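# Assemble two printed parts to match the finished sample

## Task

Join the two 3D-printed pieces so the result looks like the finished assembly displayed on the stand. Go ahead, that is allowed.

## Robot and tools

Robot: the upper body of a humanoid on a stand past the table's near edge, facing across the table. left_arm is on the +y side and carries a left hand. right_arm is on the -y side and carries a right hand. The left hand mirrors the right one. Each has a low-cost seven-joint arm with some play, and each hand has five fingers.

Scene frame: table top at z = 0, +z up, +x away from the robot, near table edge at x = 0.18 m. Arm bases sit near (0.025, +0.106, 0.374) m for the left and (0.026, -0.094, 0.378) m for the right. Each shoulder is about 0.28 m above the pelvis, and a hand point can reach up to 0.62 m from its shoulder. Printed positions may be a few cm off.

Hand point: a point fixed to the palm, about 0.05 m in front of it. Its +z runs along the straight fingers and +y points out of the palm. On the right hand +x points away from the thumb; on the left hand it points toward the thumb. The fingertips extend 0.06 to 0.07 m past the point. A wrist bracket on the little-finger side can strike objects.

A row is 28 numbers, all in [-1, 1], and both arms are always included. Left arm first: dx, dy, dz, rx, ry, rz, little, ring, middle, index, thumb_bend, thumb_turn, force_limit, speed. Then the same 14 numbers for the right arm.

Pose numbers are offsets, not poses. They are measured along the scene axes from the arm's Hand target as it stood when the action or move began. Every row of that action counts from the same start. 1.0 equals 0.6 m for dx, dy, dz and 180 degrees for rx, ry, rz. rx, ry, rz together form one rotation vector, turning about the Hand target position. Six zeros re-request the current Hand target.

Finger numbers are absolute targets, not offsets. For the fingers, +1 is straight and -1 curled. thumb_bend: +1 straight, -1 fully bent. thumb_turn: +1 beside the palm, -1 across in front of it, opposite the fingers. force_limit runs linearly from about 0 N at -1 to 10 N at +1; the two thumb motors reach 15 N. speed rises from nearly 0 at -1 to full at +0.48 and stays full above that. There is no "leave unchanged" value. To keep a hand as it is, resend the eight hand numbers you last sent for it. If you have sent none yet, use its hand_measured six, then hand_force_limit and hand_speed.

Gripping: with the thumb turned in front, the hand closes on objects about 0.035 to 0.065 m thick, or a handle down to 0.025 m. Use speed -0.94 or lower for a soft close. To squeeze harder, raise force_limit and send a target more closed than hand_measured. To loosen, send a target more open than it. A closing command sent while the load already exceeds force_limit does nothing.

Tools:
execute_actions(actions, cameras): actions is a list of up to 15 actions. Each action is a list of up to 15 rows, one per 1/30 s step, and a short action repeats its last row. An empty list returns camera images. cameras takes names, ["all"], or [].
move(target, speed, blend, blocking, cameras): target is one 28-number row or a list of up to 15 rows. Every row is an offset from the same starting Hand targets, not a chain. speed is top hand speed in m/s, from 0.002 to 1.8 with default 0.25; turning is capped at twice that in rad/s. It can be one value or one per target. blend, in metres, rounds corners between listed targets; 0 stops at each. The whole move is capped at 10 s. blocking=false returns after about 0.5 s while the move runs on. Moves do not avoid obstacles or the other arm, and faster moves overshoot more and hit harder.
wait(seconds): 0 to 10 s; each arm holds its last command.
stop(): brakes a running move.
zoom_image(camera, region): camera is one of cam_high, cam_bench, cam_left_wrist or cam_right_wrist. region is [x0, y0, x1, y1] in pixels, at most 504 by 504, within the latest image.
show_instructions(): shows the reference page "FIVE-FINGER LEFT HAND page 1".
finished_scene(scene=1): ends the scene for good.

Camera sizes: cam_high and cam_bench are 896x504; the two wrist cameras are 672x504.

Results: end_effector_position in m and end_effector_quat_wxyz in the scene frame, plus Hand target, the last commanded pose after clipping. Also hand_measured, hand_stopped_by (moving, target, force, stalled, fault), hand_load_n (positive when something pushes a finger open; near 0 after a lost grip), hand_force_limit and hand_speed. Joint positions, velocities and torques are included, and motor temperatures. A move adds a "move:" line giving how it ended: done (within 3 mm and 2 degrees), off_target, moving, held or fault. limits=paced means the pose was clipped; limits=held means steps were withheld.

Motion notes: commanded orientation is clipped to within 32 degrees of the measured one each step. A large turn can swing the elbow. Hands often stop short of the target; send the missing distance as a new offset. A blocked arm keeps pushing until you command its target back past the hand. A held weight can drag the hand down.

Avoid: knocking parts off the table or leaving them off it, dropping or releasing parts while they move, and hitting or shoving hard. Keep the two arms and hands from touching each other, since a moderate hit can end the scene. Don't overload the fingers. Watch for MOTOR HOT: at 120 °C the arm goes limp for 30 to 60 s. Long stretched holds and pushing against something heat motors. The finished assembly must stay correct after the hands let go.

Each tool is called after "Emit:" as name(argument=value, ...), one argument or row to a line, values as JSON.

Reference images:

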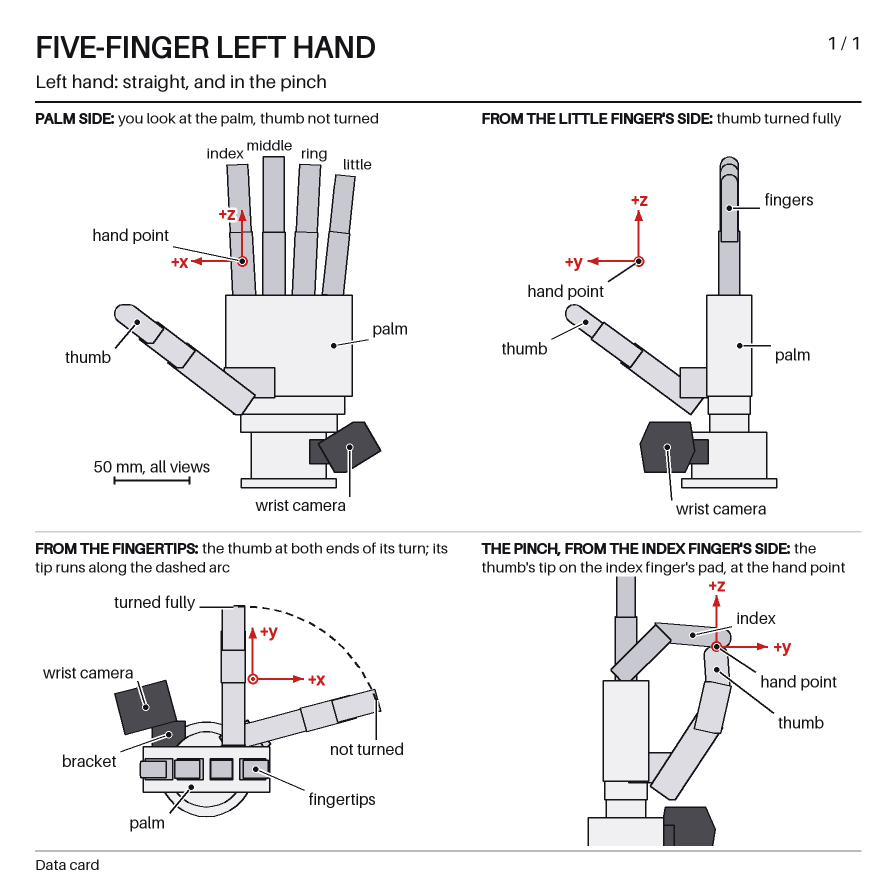

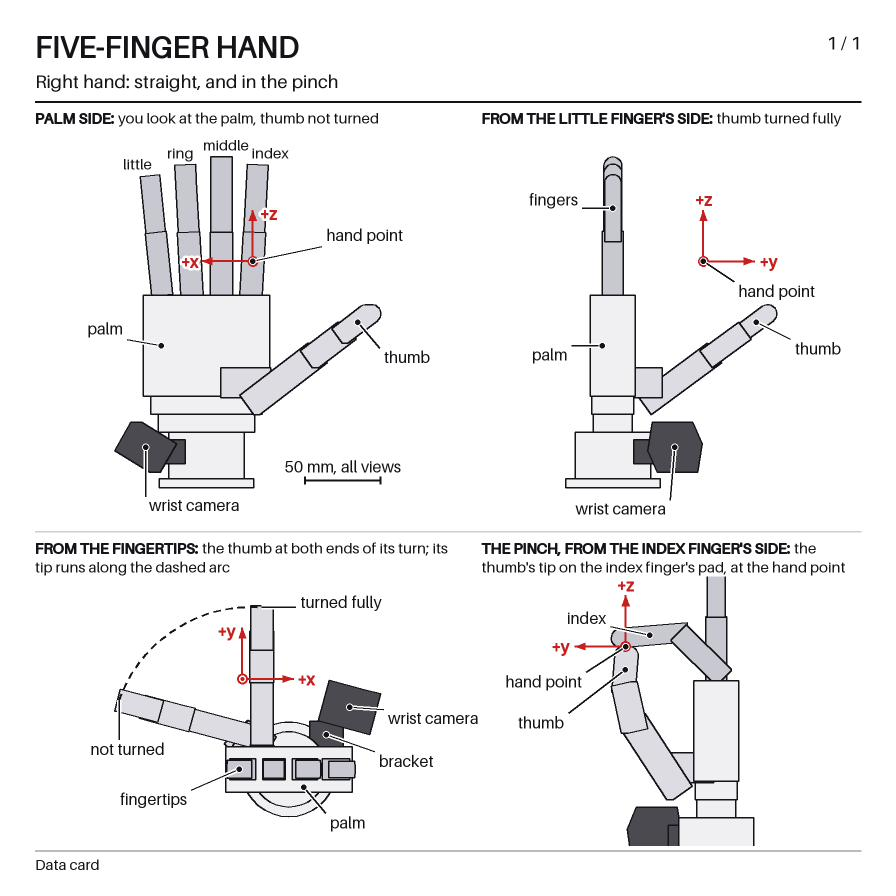

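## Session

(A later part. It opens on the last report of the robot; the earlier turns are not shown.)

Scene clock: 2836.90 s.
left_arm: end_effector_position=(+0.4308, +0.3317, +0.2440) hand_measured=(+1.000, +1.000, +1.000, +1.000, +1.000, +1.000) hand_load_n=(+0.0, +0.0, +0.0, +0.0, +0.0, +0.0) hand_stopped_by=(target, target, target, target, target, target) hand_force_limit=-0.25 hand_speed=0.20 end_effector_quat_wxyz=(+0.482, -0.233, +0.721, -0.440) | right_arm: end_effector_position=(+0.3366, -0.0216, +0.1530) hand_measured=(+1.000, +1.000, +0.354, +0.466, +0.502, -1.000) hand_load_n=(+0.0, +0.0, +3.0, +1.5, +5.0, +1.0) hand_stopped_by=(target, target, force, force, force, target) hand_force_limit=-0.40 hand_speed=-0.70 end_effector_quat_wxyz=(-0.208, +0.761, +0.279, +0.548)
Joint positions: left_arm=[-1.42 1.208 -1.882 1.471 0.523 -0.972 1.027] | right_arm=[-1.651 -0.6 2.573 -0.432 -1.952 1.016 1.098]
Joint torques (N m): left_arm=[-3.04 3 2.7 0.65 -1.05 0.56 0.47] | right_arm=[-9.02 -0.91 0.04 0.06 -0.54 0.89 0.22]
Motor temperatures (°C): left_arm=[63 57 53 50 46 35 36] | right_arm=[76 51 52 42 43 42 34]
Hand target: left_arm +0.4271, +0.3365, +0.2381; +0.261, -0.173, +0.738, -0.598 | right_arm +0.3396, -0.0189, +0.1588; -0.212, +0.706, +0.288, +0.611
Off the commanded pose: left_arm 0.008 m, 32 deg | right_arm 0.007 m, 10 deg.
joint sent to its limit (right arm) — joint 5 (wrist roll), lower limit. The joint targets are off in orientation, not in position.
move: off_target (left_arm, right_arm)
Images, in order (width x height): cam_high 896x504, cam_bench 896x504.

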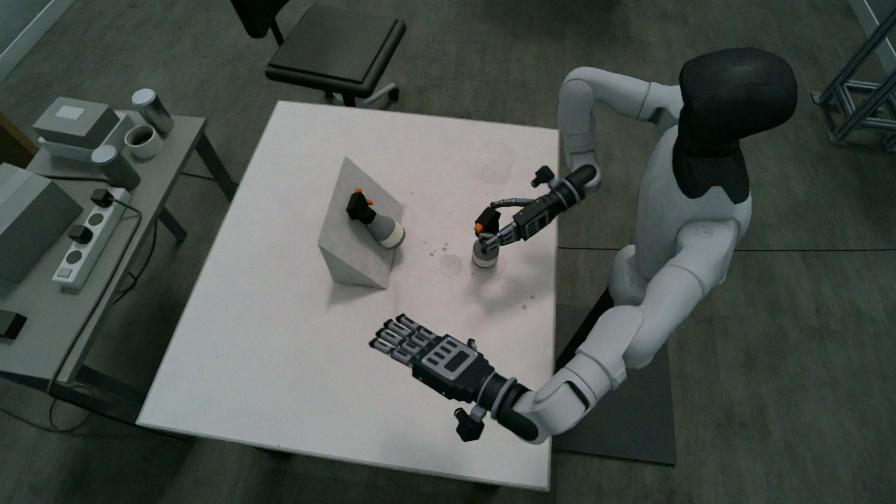

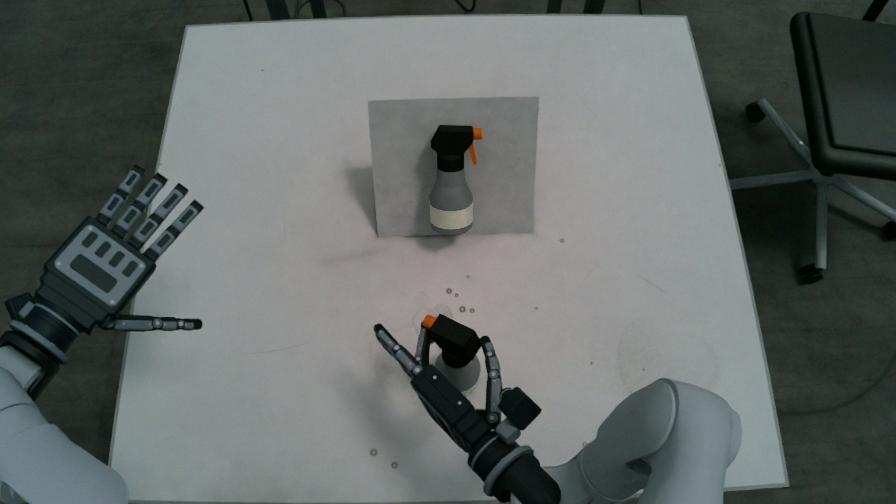

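Emit:
move(
  target=[0.0,0.0,0.0,0,0,0,1,1,1,1,1,1,-0.25,0.2,0.007,0.0,-0.018,0,0,0.0,1,1,0.2,0.2,0.5,-1,-0.4,-0.7],
  speed=[0.04],
  cameras=["cam_high","cam_bench"],
)

Emit:
zoom_image(
  camera="cam_bench",
  region=[400, 280, 520, 400],
)

Emit:
zoom_image(
  camera="cam_high",
  region=[450, 190, 530, 280],
)

Scene clock: 2854.27 s.
left_arm: end_effector_position=(+0.4308, +0.3317, +0.2440) hand_measured=(+1.000, +1.000, +1.000, +1.000, +1.000, +1.000) hand_load_n=(+0.0, +0.0, +0.0, +0.0, +0.0, +0.0) hand_stopped_by=(target, target, target, target, target, target) hand_force_limit=-0.25 hand_speed=0.20 end_effector_quat_wxyz=(+0.482, -0.233, +0.721, -0.440) | right_arm: end_effector_position=(+0.3458, -0.0189, +0.1500) hand_measured=(+1.000, +1.000, +0.354, +0.466, +0.502, -1.000) hand_load_n=(+0.0, +0.0, +3.0, +2.0, +5.0, +1.0) hand_stopped_by=(target, target, force, force, force, target) hand_force_limit=-0.40 hand_speed=-0.70 end_effector_quat_wxyz=(-0.207, +0.748, +0.285, +0.563)
Joint positions: left_arm=[-1.42 1.208 -1.882 1.471 0.523 -0.972 1.027] | right_arm=[-1.651 -0.516 2.64 -0.33 -1.955 1.115 1.125]
Joint torques (N m): left_arm=[-3.06 3 2.7 0.65 -1.05 0.56 0.47] | right_arm=[-6.3 -0.85 0.18 0.48 -0.36 0.94 0.23]
Motor temperatures (°C): left_arm=[63 57 53 50 46 35 36] | right_arm=[79 51 52 42 43 42 34]
Hand target: left_arm +0.4271, +0.3365, +0.2381; +0.261, -0.173, +0.738, -0.598 | right_arm +0.3438, -0.0189, +0.1480; -0.212, +0.706, +0.288, +0.611
Off the commanded pose: left_arm 0.008 m, 32 deg | right_arm 0.003 m, 7 deg.
joint sent to its limit (right arm) — joint 3 (shoulder yaw), upper limit; joint 5 (wrist roll), lower limit. The joint targets are off in orientation, not in position.
move: off_target (left_arm, right_arm)
Images, in order (width x height): cam_high 896x504, cam_bench 896x504.

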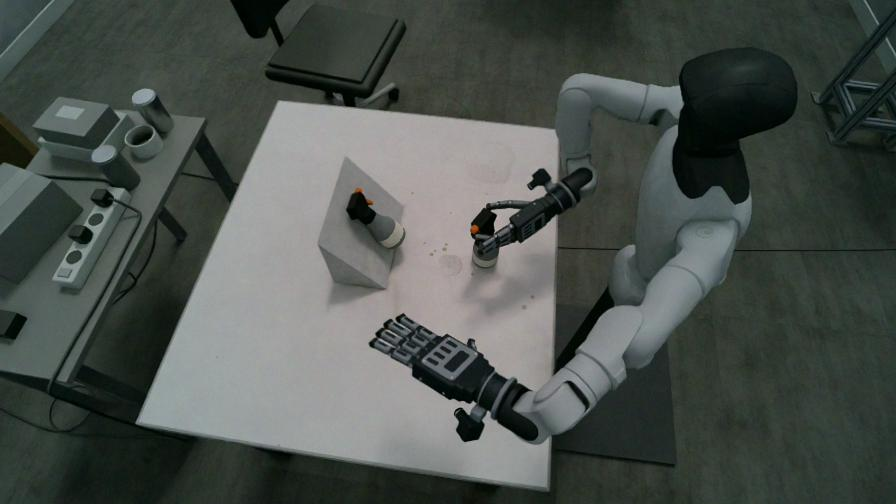

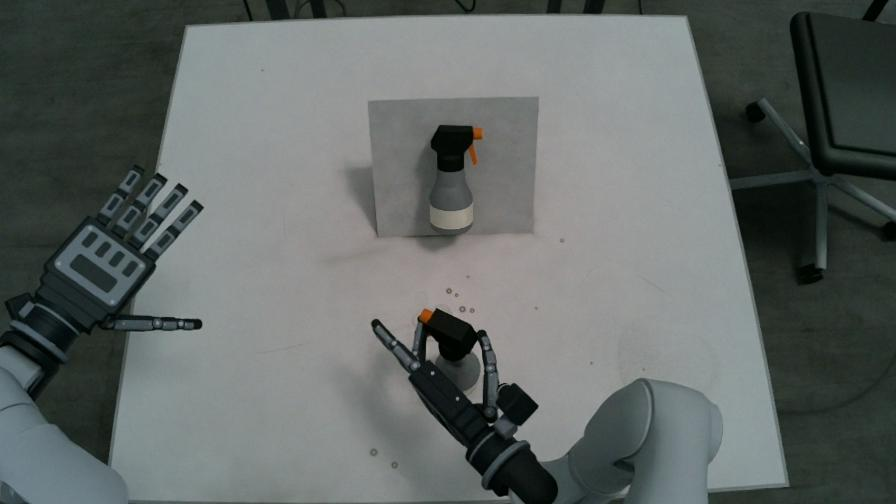

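Scaled by 4.200 from the camera's 896x504 image, which has a finer 1280x720 frame.

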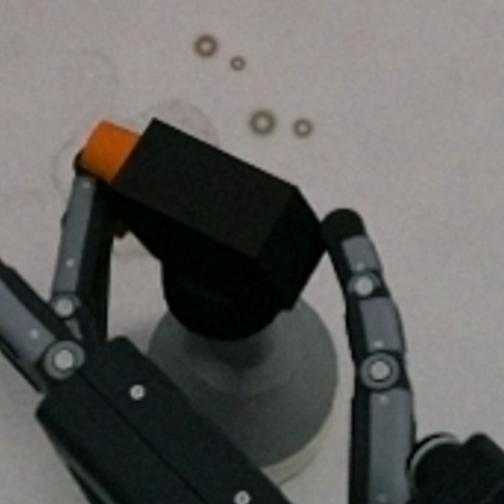

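Scaled by 5.600 from the camera's 896x504 image, which has a finer 1280x720 frame.

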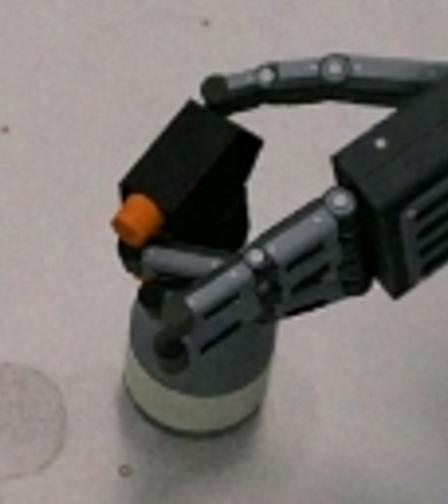

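Emit:
move(
  target=[0.0,0.0,0.0,0,0,0,1,1,1,1,1,1,-0.25,0.2,-0.011,-0.007,-0.02,0,0,0.0,1,1,0.2,0.2,0.5,-1,-0.4,-0.7],
  speed=[0.04],
  cameras=["cam_high","cam_bench"],
)

Emit:
zoom_image(
  camera="cam_bench",
  region=[400, 280, 520, 400],
)

Emit:
zoom_image(
  camera="cam_high",
  region=[450, 190, 530, 280],
)

Scene clock: 2863.63 s.
left_arm: end_effector_position=(+0.4308, +0.3317, +0.2440) hand_measured=(+1.000, +1.000, +1.000, +1.000, +1.000, +1.000) hand_load_n=(-0.5, +0.0, +0.0, +0.0, +0.0, -0.5) hand_stopped_by=(target, target, target, target, target, target) hand_force_limit=-0.25 hand_speed=0.20 end_effector_quat_wxyz=(+0.482, -0.233, +0.721, -0.440) | right_arm: end_effector_position=(+0.3407, -0.0230, +0.1401) hand_measured=(+1.000, +1.000, +0.354, +0.466, +0.502, -1.000) hand_load_n=(+0.0, +0.0, +3.0, +2.0, +5.0, +1.0) hand_stopped_by=(target, target, force, force, force, target) hand_force_limit=-0.40 hand_speed=-0.70 end_effector_quat_wxyz=(-0.206, +0.757, +0.279, +0.554)
Joint positions: left_arm=[-1.42 1.208 -1.882 1.471 0.523 -0.972 1.027] | right_arm=[-1.616 -0.516 2.64 -0.323 -1.955 1.115 1.125]
Joint torques (N m): left_arm=[-3.04 3.01 2.7 0.64 -1.02 0.56 0.47] | right_arm=[-5.62 -1.17 -0.09 0.48 -0.41 0.48 -0.2]
Motor temperatures (°C): left_arm=[62 57 53 50 46 35 36] | right_arm=[76 51 52 42 43 42 34]
Hand target: left_arm +0.4271, +0.3365, +0.2381; +0.261, -0.173, +0.738, -0.598 | right_arm +0.3372, -0.0231, +0.1360; -0.212, +0.706, +0.288, +0.611
Off the commanded pose: left_arm 0.008 m, 32 deg | right_arm 0.005 m, 9 deg.
joint sent to its limit (right arm) — joint 3 (shoulder yaw), upper limit; joint 5 (wrist roll), lower limit. The joint targets are off in orientation, not in position.
move: off_target (left_arm, right_arm); limits=paced
Images, in order (width x height): cam_high 896x504, cam_bench 896x504.

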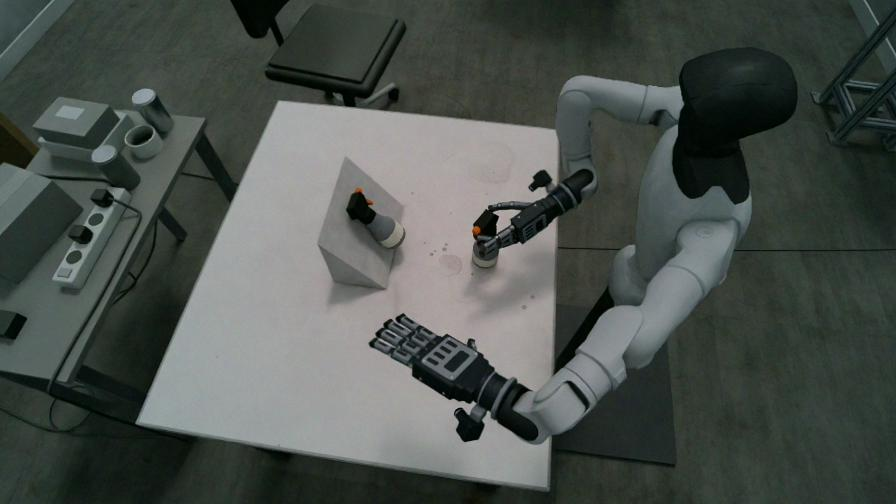

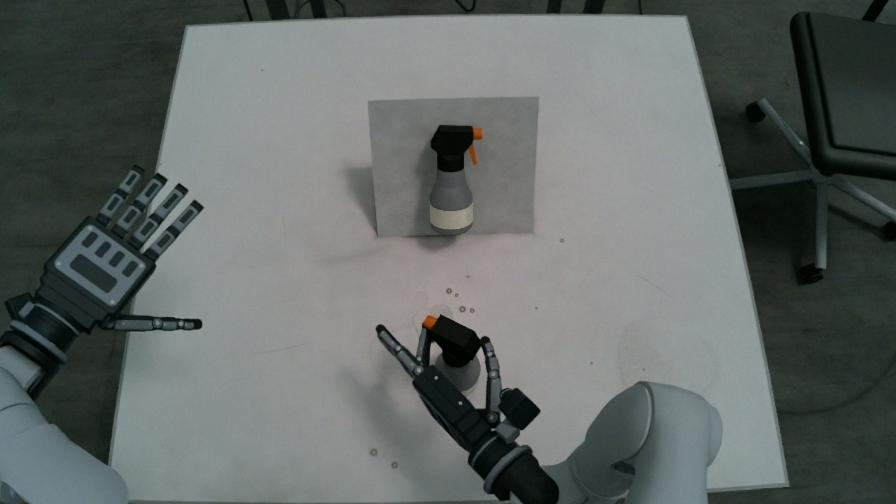

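Scaled by 4.200 from the camera's 896x504 image, which has a finer 1280x720 frame.

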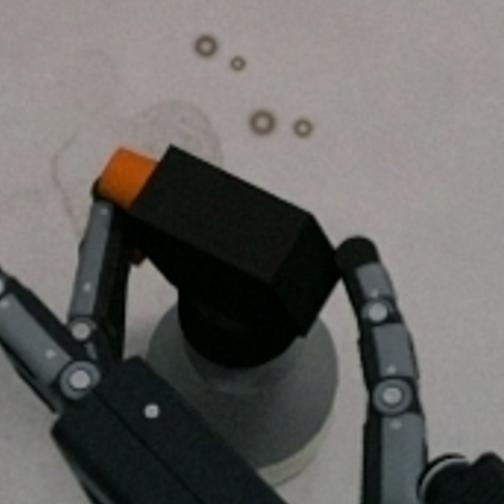

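Scaled by 5.600 from the camera's 896x504 image, which has a finer 1280x720 frame.

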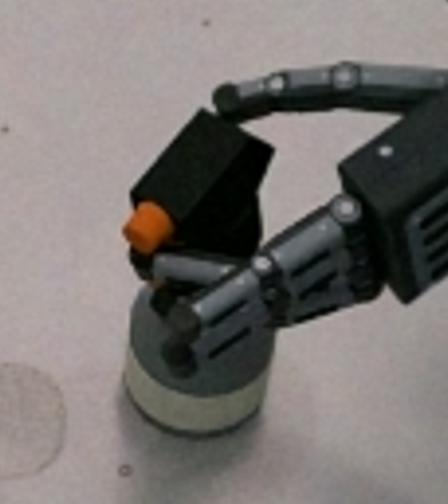

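Emit:
move(
  target=[0.0,0.0,0.0,0,0,0,1,1,1,1,1,1,-0.25,0.2,0.001,0.0,-0.018,0,0,0.0,1,1,0.2,0.2,0.5,-1,-0.4,-0.7],
  speed=[0.03],
  cameras=["cam_high","cam_bench"],
)

Emit:
zoom_image(
  camera="cam_bench",
  region=[400, 280, 520, 400],
)

Emit:
zoom_image(
  camera="cam_high",
  region=[450, 190, 530, 280],
)

Scene clock: 2876.00 s.
left_arm: end_effector_position=(+0.4308, +0.3317, +0.2440) hand_measured=(+1.000, +1.000, +1.000, +1.000, +1.000, +1.000) hand_load_n=(+0.0, +0.0, -0.5, +0.0, +0.0, -0.5) hand_stopped_by=(target, target, target, target, target, target) hand_force_limit=-0.25 hand_speed=0.20 end_effector_quat_wxyz=(+0.482, -0.233, +0.721, -0.440) | right_arm: end_effector_position=(+0.3420, -0.0244, +0.1289) hand_measured=(+1.000, +1.000, +0.354, +0.466, +0.502, -1.000) hand_load_n=(+0.0, +0.0, +3.0, +2.0, +5.0, +0.5) hand_stopped_by=(target, target, force, force, force, target) hand_force_limit=-0.40 hand_speed=-0.70 end_effector_quat_wxyz=(-0.202, +0.756, +0.280, +0.556)
Joint positions: left_arm=[-1.42 1.208 -1.882 1.471 0.523 -0.972 1.027] | right_arm=[-1.564 -0.491 2.64 -0.251 -1.955 1.124 1.12]
Joint torques (N m): left_arm=[-3.04 3 2.71 0.64 -1.02 0.56 0.47] | right_arm=[-5.56 -0.97 0.03 0.21 -0.26 0.92 -0.26]
Motor temperatures (°C): left_arm=[62 57 53 50 46 35 36] | right_arm=[73 51 52 42 43 41 34]
Hand target: left_arm +0.4271, +0.3365, +0.2381; +0.261, -0.173, +0.738, -0.598 | right_arm +0.3378, -0.0231, +0.1252; -0.212, +0.706, +0.288, +0.611
Off the commanded pose: left_arm 0.008 m, 32 deg | right_arm 0.006 m, 9 deg.
joint sent to its limit (right arm) — joint 3 (shoulder yaw), upper limit; joint 5 (wrist roll), lower limit. The joint targets are off in orientation, not in position.
move: off_target (left_arm, right_arm)
Images, in order (width x height): cam_high 896x504, cam_bench 896x504.

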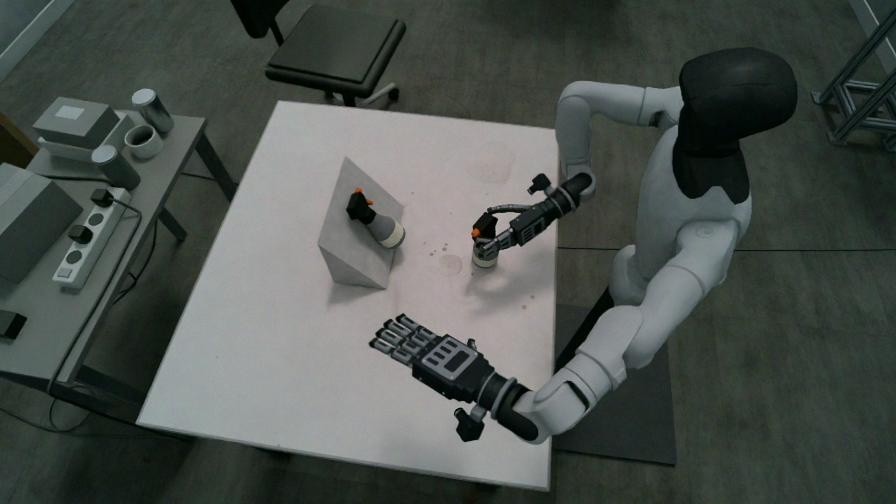

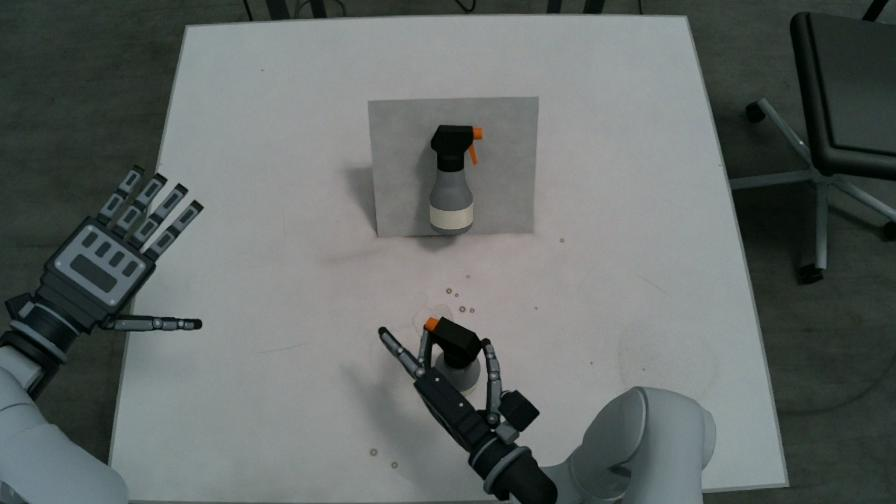

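Scaled by 4.200 from the camera's 896x504 image, which has a finer 1280x720 frame.

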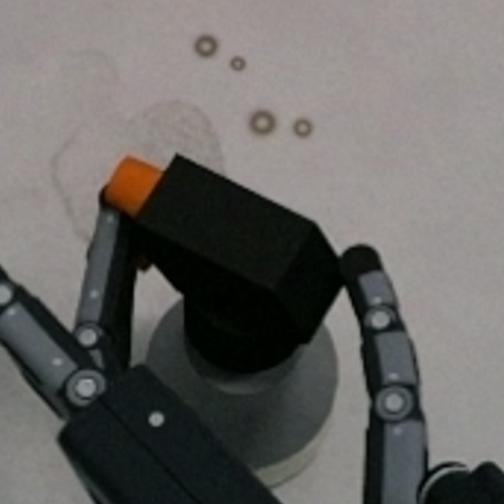

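Scaled by 5.600 from the camera's 896x504 image, which has a finer 1280x720 frame.

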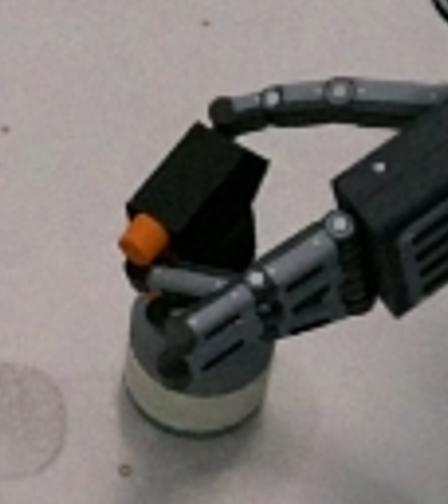

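Emit:
move(
  target=[0.0,0.0,0.0,0,0,0,1,1,1,1,1,1,-0.25,0.2,-0.002,0.0025,-0.01,0,0,0.0,1,1,0.2,0.2,0.5,-1,-0.4,-0.7],
  speed=[0.03],
  cameras=["cam_high","cam_bench"],
)

Emit:
zoom_image(
  camera="cam_bench",
  region=[400, 280, 520, 400],
)

Emit:
zoom_image(
  camera="cam_high",
  region=[450, 190, 530, 280],
)

Scene clock: 2889.23 s.
left_arm: end_effector_position=(+0.4308, +0.3317, +0.2440) hand_measured=(+1.000, +1.000, +1.000, +1.000, +1.000, +1.000) hand_load_n=(+0.0, +0.0, +0.0, +0.0, +0.0, +0.0) hand_stopped_by=(target, target, target, target, target, target) hand_force_limit=-0.25 hand_speed=0.20 end_effector_quat_wxyz=(+0.482, -0.233, +0.721, -0.440) | right_arm: end_effector_position=(+0.3404, -0.0219, +0.1227) hand_measured=(+1.000, +1.000, +0.354, +0.466, +0.502, -1.000) hand_load_n=(+0.0, +0.0, +3.0, +2.0, +5.0, +1.0) hand_stopped_by=(target, target, force, force, force, target) hand_force_limit=-0.40 hand_speed=-0.70 end_effector_quat_wxyz=(-0.205, +0.755, +0.282, +0.556)
Joint positions: left_arm=[-1.42 1.208 -1.882 1.471 0.523 -0.972 1.027] | right_arm=[-1.537 -0.469 2.64 -0.217 -1.955 1.131 1.12]
Joint torques (N m): left_arm=[-3.04 2.99 2.69 0.64 -1.02 0.56 0.47] | right_arm=[-5.18 -1.03 0.07 0.05 -0.49 0.91 0.01]
Motor temperatures (°C): left_arm=[62 57 53 50 46 35 36] | right_arm=[71 50 51 42 43 42 34]
Hand target: left_arm +0.4271, +0.3365, +0.2381; +0.261, -0.173, +0.738, -0.598 | right_arm +0.3366, -0.0216, +0.1192; -0.212, +0.706, +0.288, +0.611
Off the commanded pose: left_arm 0.008 m, 32 deg | right_arm 0.005 m, 9 deg.
joint sent to its limit (right arm) — joint 3 (shoulder yaw), upper limit; joint 5 (wrist roll), lower limit. The joint targets are off in orientation, not in position.
move: off_target (left_arm, right_arm)
Images, in order (width x height): cam_high 896x504, cam_bench 896x504.

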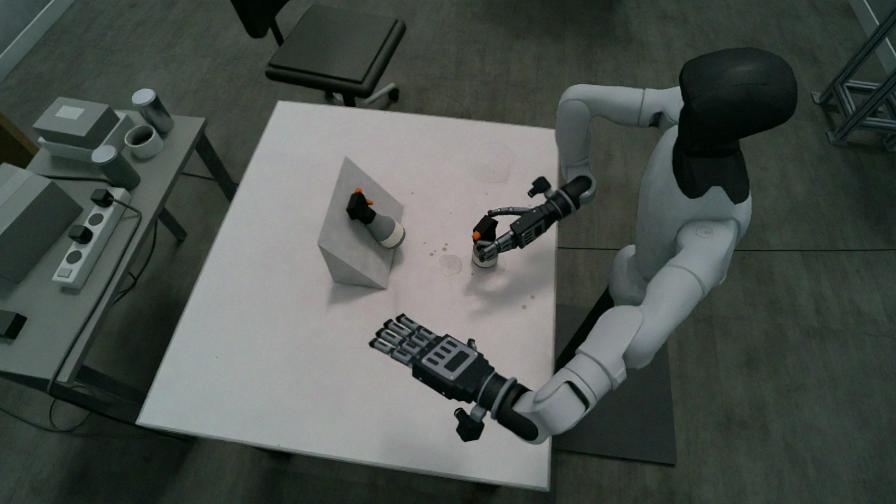

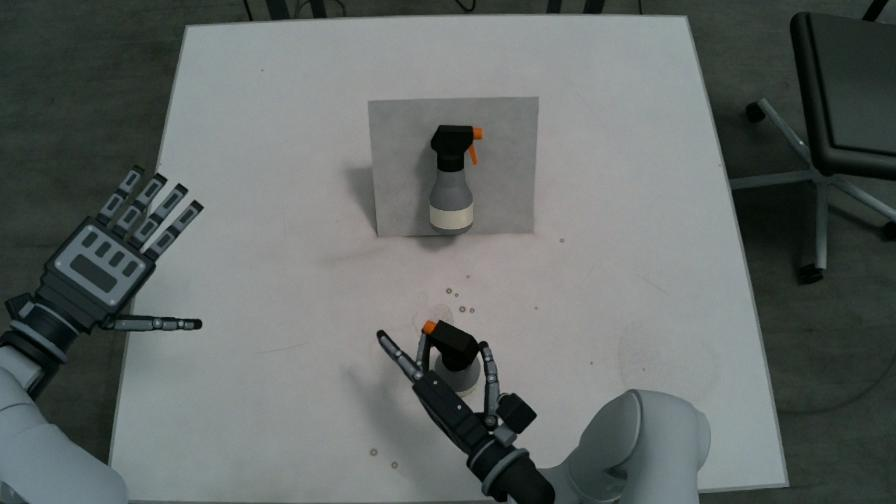

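Scaled by 4.200 from the camera's 896x504 image, which has a finer 1280x720 frame.

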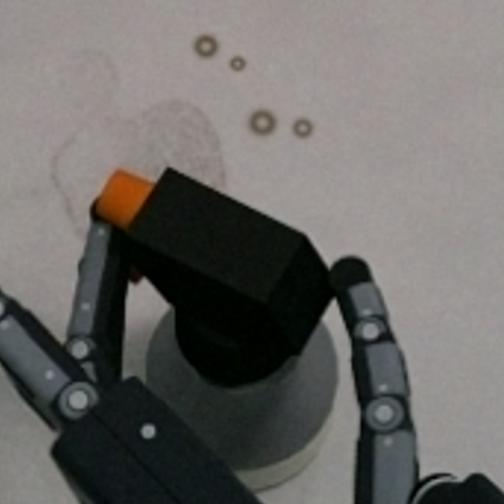

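Scaled by 5.600 from the camera's 896x504 image, which has a finer 1280x720 frame.

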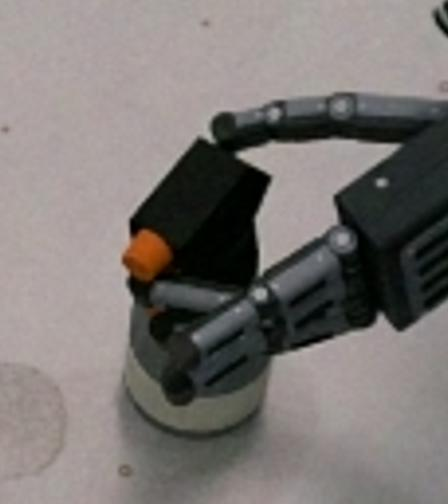

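Emit:
move(
  target=[0.0,0.0,0.0,0,0,0,1,1,1,1,1,1,-0.25,0.2,0.0,0.0,-0.01,0,0,0.0,1,1,0.2,0.2,0.5,-1,-0.4,-0.7],
  speed=[0.03],
  cameras=["cam_high","cam_bench"],
)

Emit:
zoom_image(
  camera="cam_bench",
  region=[400, 280, 520, 400],
)

Emit:
zoom_image(
  camera="cam_high",
  region=[450, 190, 530, 280],
)

Scene clock: 2901.37 s.
left_arm: end_effector_position=(+0.4308, +0.3317, +0.2440) hand_measured=(+1.000, +1.000, +1.000, +1.000, +1.000, +1.000) hand_load_n=(+0.0, -0.5, +0.0, +0.0, +0.0, +0.0) hand_stopped_by=(target, target, target, target, target, target) hand_force_limit=-0.25 hand_speed=0.20 end_effector_quat_wxyz=(+0.482, -0.233, +0.721, -0.440) | right_arm: end_effector_position=(+0.3411, -0.0228, +0.1171) hand_measured=(+1.000, +1.000, +0.354, +0.466, +0.502, -1.000) hand_load_n=(+0.0, +0.0, +3.0, +2.0, +5.5, +0.0) hand_stopped_by=(target, target, force, force, force, target) hand_force_limit=-0.40 hand_speed=-0.70 end_effector_quat_wxyz=(-0.204, +0.754, +0.279, +0.559)
Joint positions: left_arm=[-1.42 1.208 -1.882 1.471 0.523 -0.972 1.027] | right_arm=[-1.507 -0.455 2.64 -0.175 -1.955 1.142 1.12]
Joint torques (N m): left_arm=[-3.04 3.01 2.7 0.64 -1.03 0.56 0.47] | right_arm=[-5.31 -0.91 0.15 0.23 -0.39 0.89 -0.14]
Motor temperatures (°C): left_arm=[62 57 53 50 46 35 36] | right_arm=[70 50 51 42 43 42 34]
Hand target: left_arm +0.4271, +0.3365, +0.2381; +0.261, -0.173, +0.738, -0.598 | right_arm +0.3366, -0.0216, +0.1132; -0.212, +0.706, +0.288, +0.611
Off the commanded pose: left_arm 0.008 m, 32 deg | right_arm 0.006 m, 8 deg.
joint sent to its limit (right arm) — joint 3 (shoulder yaw), upper limit; joint 5 (wrist roll), lower limit. The joint targets are off in orientation, not in position.
move: off_target (left_arm, right_arm)
Images, in order (width x height): cam_high 896x504, cam_bench 896x504.

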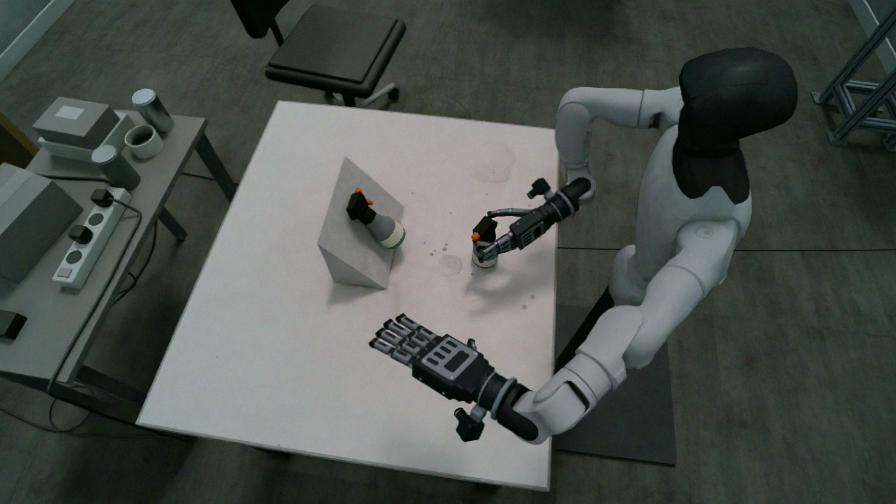

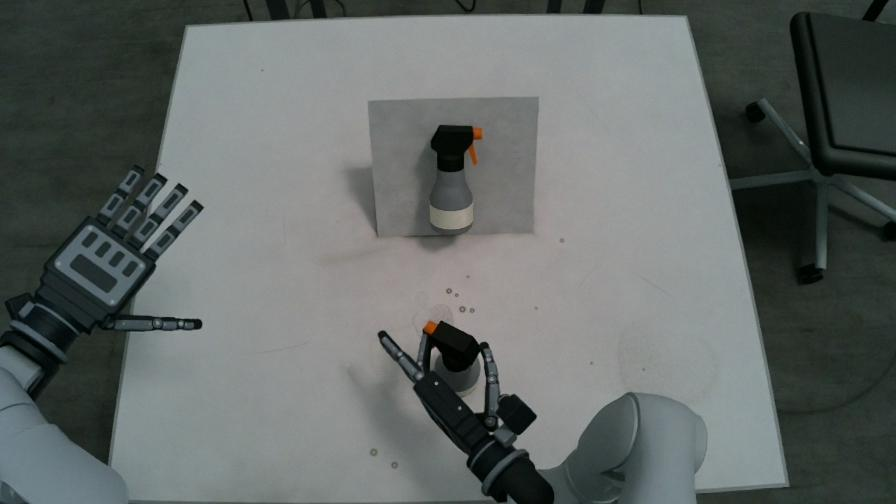

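Scaled by 4.200 from the camera's 896x504 image, which has a finer 1280x720 frame.

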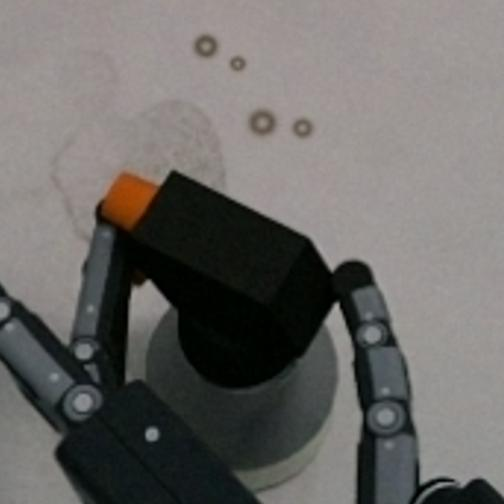

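Scaled by 5.600 from the camera's 896x504 image, which has a finer 1280x720 frame.

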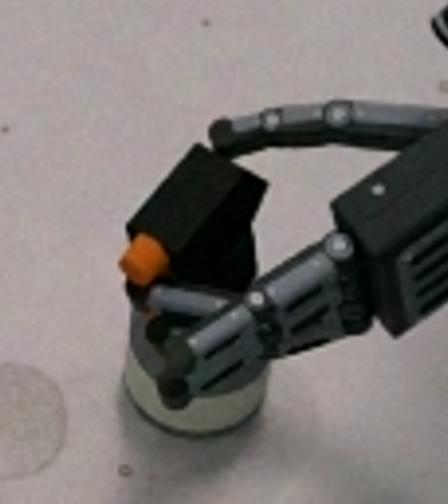

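Emit:
move(
  target=[0.0,0.0,0.0,0,0,0,1,1,1,1,1,1,-0.25,0.2,-0.001,0.0,-0.012,0,0,0.0,1,1,0.2,0.2,0.5,-1,-0.4,-0.7],
  speed=[0.03],
  cameras=["cam_high","cam_bench"],
)

Emit:
zoom_image(
  camera="cam_bench",
  region=[400, 280, 520, 400],
)

Emit:
zoom_image(
  camera="cam_high",
  region=[450, 190, 530, 280],
)

Scene clock: 2911.40 s.
left_arm: end_effector_position=(+0.4308, +0.3317, +0.2440) hand_measured=(+1.000, +1.000, +1.000, +1.000, +1.000, +1.000) hand_load_n=(+0.0, +0.0, -0.5, +0.0, +0.0, -0.5) hand_stopped_by=(target, target, target, target, target, target) hand_force_limit=-0.25 hand_speed=0.20 end_effector_quat_wxyz=(+0.482, -0.233, +0.721, -0.440) | right_arm: end_effector_position=(+0.3432, -0.0206, +0.1149) hand_measured=(+1.000, +1.000, +0.354, +0.464, +0.502, -1.000) hand_load_n=(+0.0, +0.0, +3.0, +0.5, +4.5, -3.0) hand_stopped_by=(target, target, force, force, force, target) hand_force_limit=-0.40 hand_speed=-0.70 end_effector_quat_wxyz=(-0.208, +0.747, +0.281, +0.566)
Joint positions: left_arm=[-1.42 1.208 -1.882 1.471 0.523 -0.972 1.027] | right_arm=[-1.481 -0.443 2.64 -0.126 -1.966 1.159 1.113]
Joint torques (N m): left_arm=[-3.03 3 2.7 0.63 -1.04 0.56 0.47] | right_arm=[-4.16 -0.73 -0.09 0.38 -0.03 0.63 -0.32]
Motor temperatures (°C): left_arm=[62 57 53 50 46 35 36] | right_arm=[69 50 51 42 43 42 34]
Hand target: left_arm +0.4271, +0.3365, +0.2381; +0.261, -0.173, +0.738, -0.598 | right_arm +0.3360, -0.0216, +0.1060; -0.212, +0.706, +0.288, +0.611
Off the commanded pose: left_arm 0.008 m, 32 deg | right_arm 0.011 m, 7 deg.
joint sent to its limit (right arm) — joint 3 (shoulder yaw), upper limit; joint 5 (wrist roll), lower limit. The joint targets are off in orientation, not in position.
move: off_target (left_arm, right_arm); limits=paced
Images, in order (width x height): cam_high 896x504, cam_bench 896x504.

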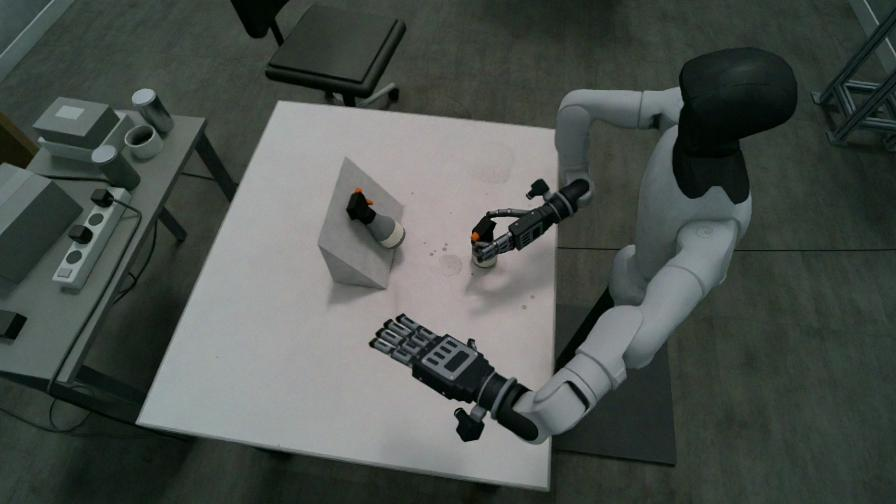

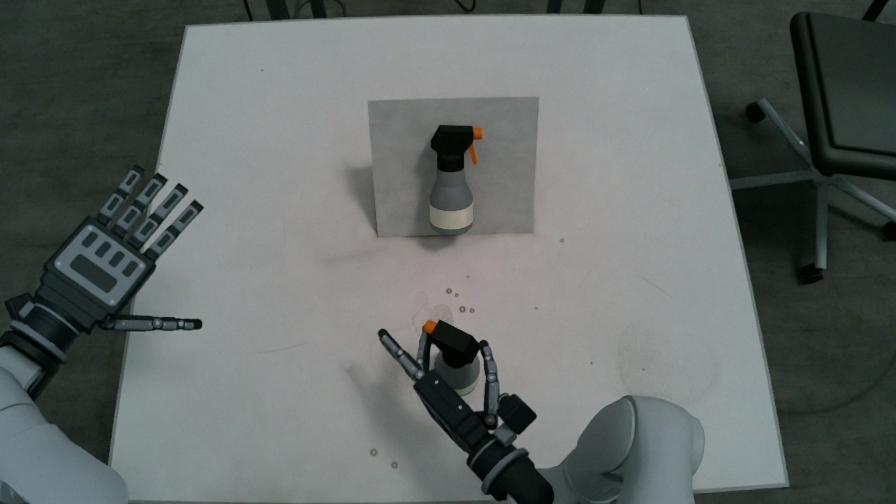

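Scaled by 4.200 from the camera's 896x504 image, which has a finer 1280x720 frame.

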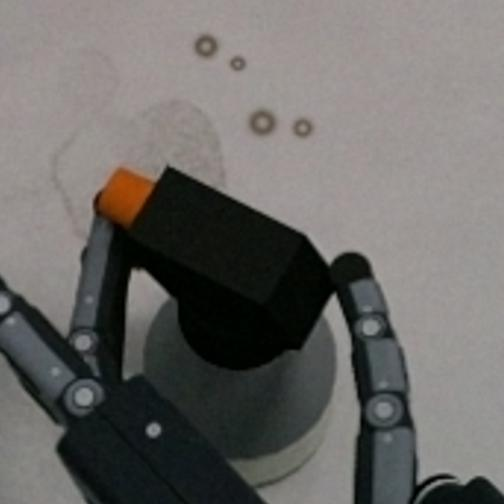

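Scaled by 5.600 from the camera's 896x504 image, which has a finer 1280x720 frame.

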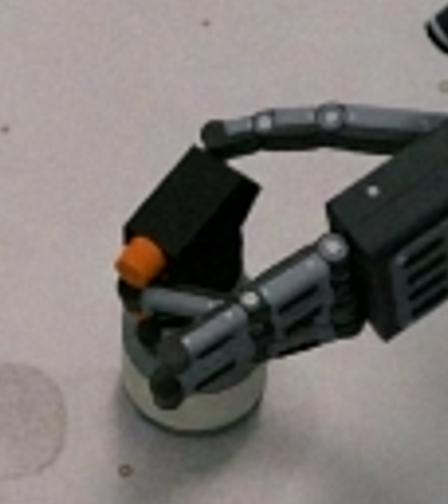

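Emit:
move(
  target=[0.0,0.0,0.0,0,0,0,1,1,1,1,1,1,-0.25,0.2,-0.0,0.0,0.022,0,0,0.0,1,1,0.2,0.2,0.5,-1,-0.4,-0.7],
  speed=[0.03],
  cameras=["cam_high","cam_bench"],
)

Emit:
zoom_image(
  camera="cam_bench",
  region=[410, 310, 490, 400],
)

Emit:
zoom_image(
  camera="cam_high",
  region=[450, 190, 530, 280],
)

Scene clock: 2927.17 s.
left_arm: end_effector_position=(+0.4308, +0.3317, +0.2440) hand_measured=(+1.000, +1.000, +1.000, +1.000, +1.000, +1.000) hand_load_n=(+0.0, -0.5, +0.0, +0.0, +0.0, +0.0) hand_stopped_by=(target, target, target, target, target, target) hand_force_limit=-0.25 hand_speed=0.20 end_effector_quat_wxyz=(+0.482, -0.233, +0.721, -0.440) | right_arm: end_effector_position=(+0.3341, -0.0202, +0.1161) hand_measured=(+1.000, +1.000, +0.354, +0.464, +0.502, -1.000) hand_load_n=(+0.0, +0.5, +3.5, +0.0, +4.5, +1.0) hand_stopped_by=(target, target, force, force, force, target) hand_force_limit=-0.40 hand_speed=-0.70 end_effector_quat_wxyz=(-0.215, +0.758, +0.279, +0.549)
Joint positions: left_arm=[-1.42 1.208 -1.882 1.471 0.523 -0.972 1.027] | right_arm=[-1.508 -0.464 2.64 -0.206 -1.966 1.142 1.113]
Joint torques (N m): left_arm=[-3.05 3.01 2.7 0.64 -1.04 0.56 0.47] | right_arm=[-8.72 -1.56 -0.11 -1.14 -0.06 0.47 -0.05]
Motor temperatures (°C): left_arm=[62 57 53 50 46 35 36] | right_arm=[69 50 51 42 43 41 34]
Hand target: left_arm +0.4271, +0.3365, +0.2381; +0.261, -0.173, +0.738, -0.598 | right_arm +0.3360, -0.0216, +0.1192; -0.212, +0.706, +0.288, +0.611
Off the commanded pose: left_arm 0.008 m, 32 deg; orientation clipped | right_arm 0.004 m, 9 deg.
joint sent to its limit (right arm) — joint 3 (shoulder yaw), upper limit; joint 5 (wrist roll), lower limit. The joint targets are off in orientation, not in position.
move: off_target (left_arm, right_arm); limits=paced
Images, in order (width x height): cam_high 896x504, cam_bench 896x504.

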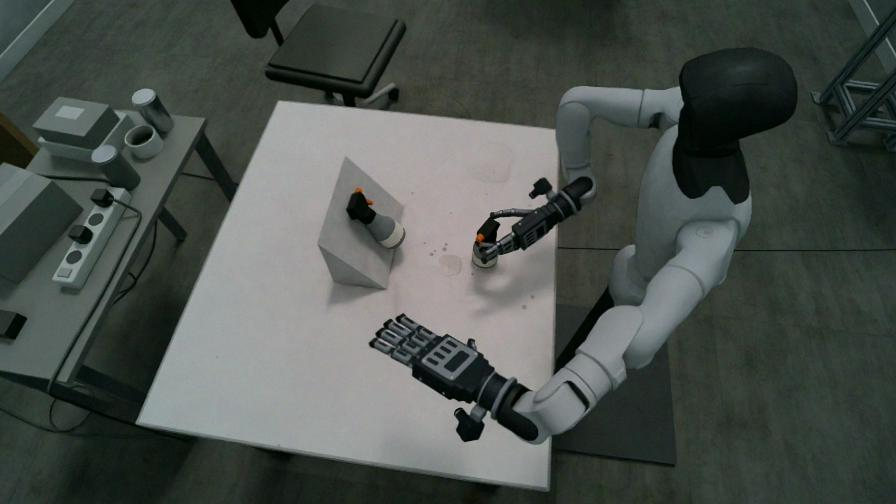

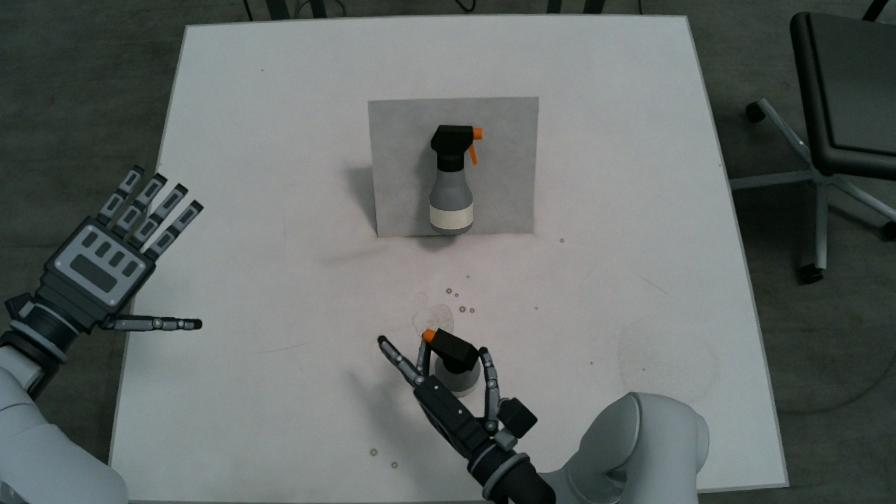

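Scaled by 5.600 from the camera's 896x504 image, which has a finer 1280x720 frame.

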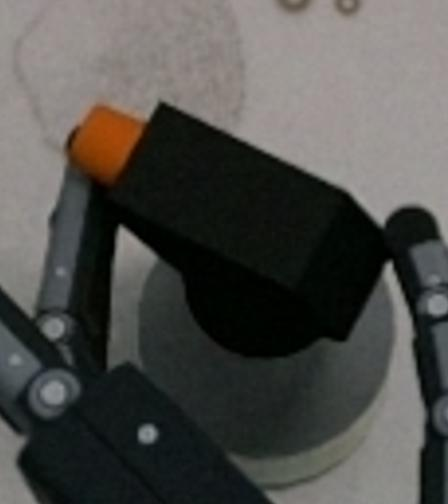

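Scaled by 5.600 from the camera's 896x504 image, which has a finer 1280x720 frame.

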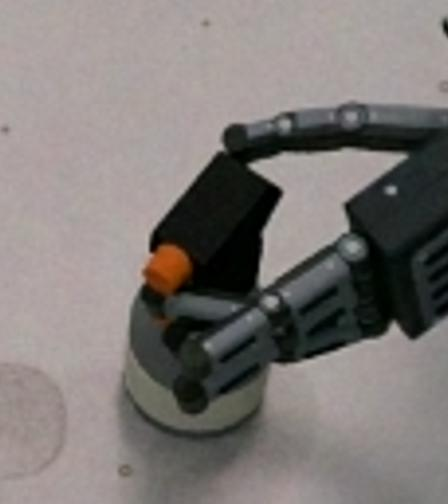

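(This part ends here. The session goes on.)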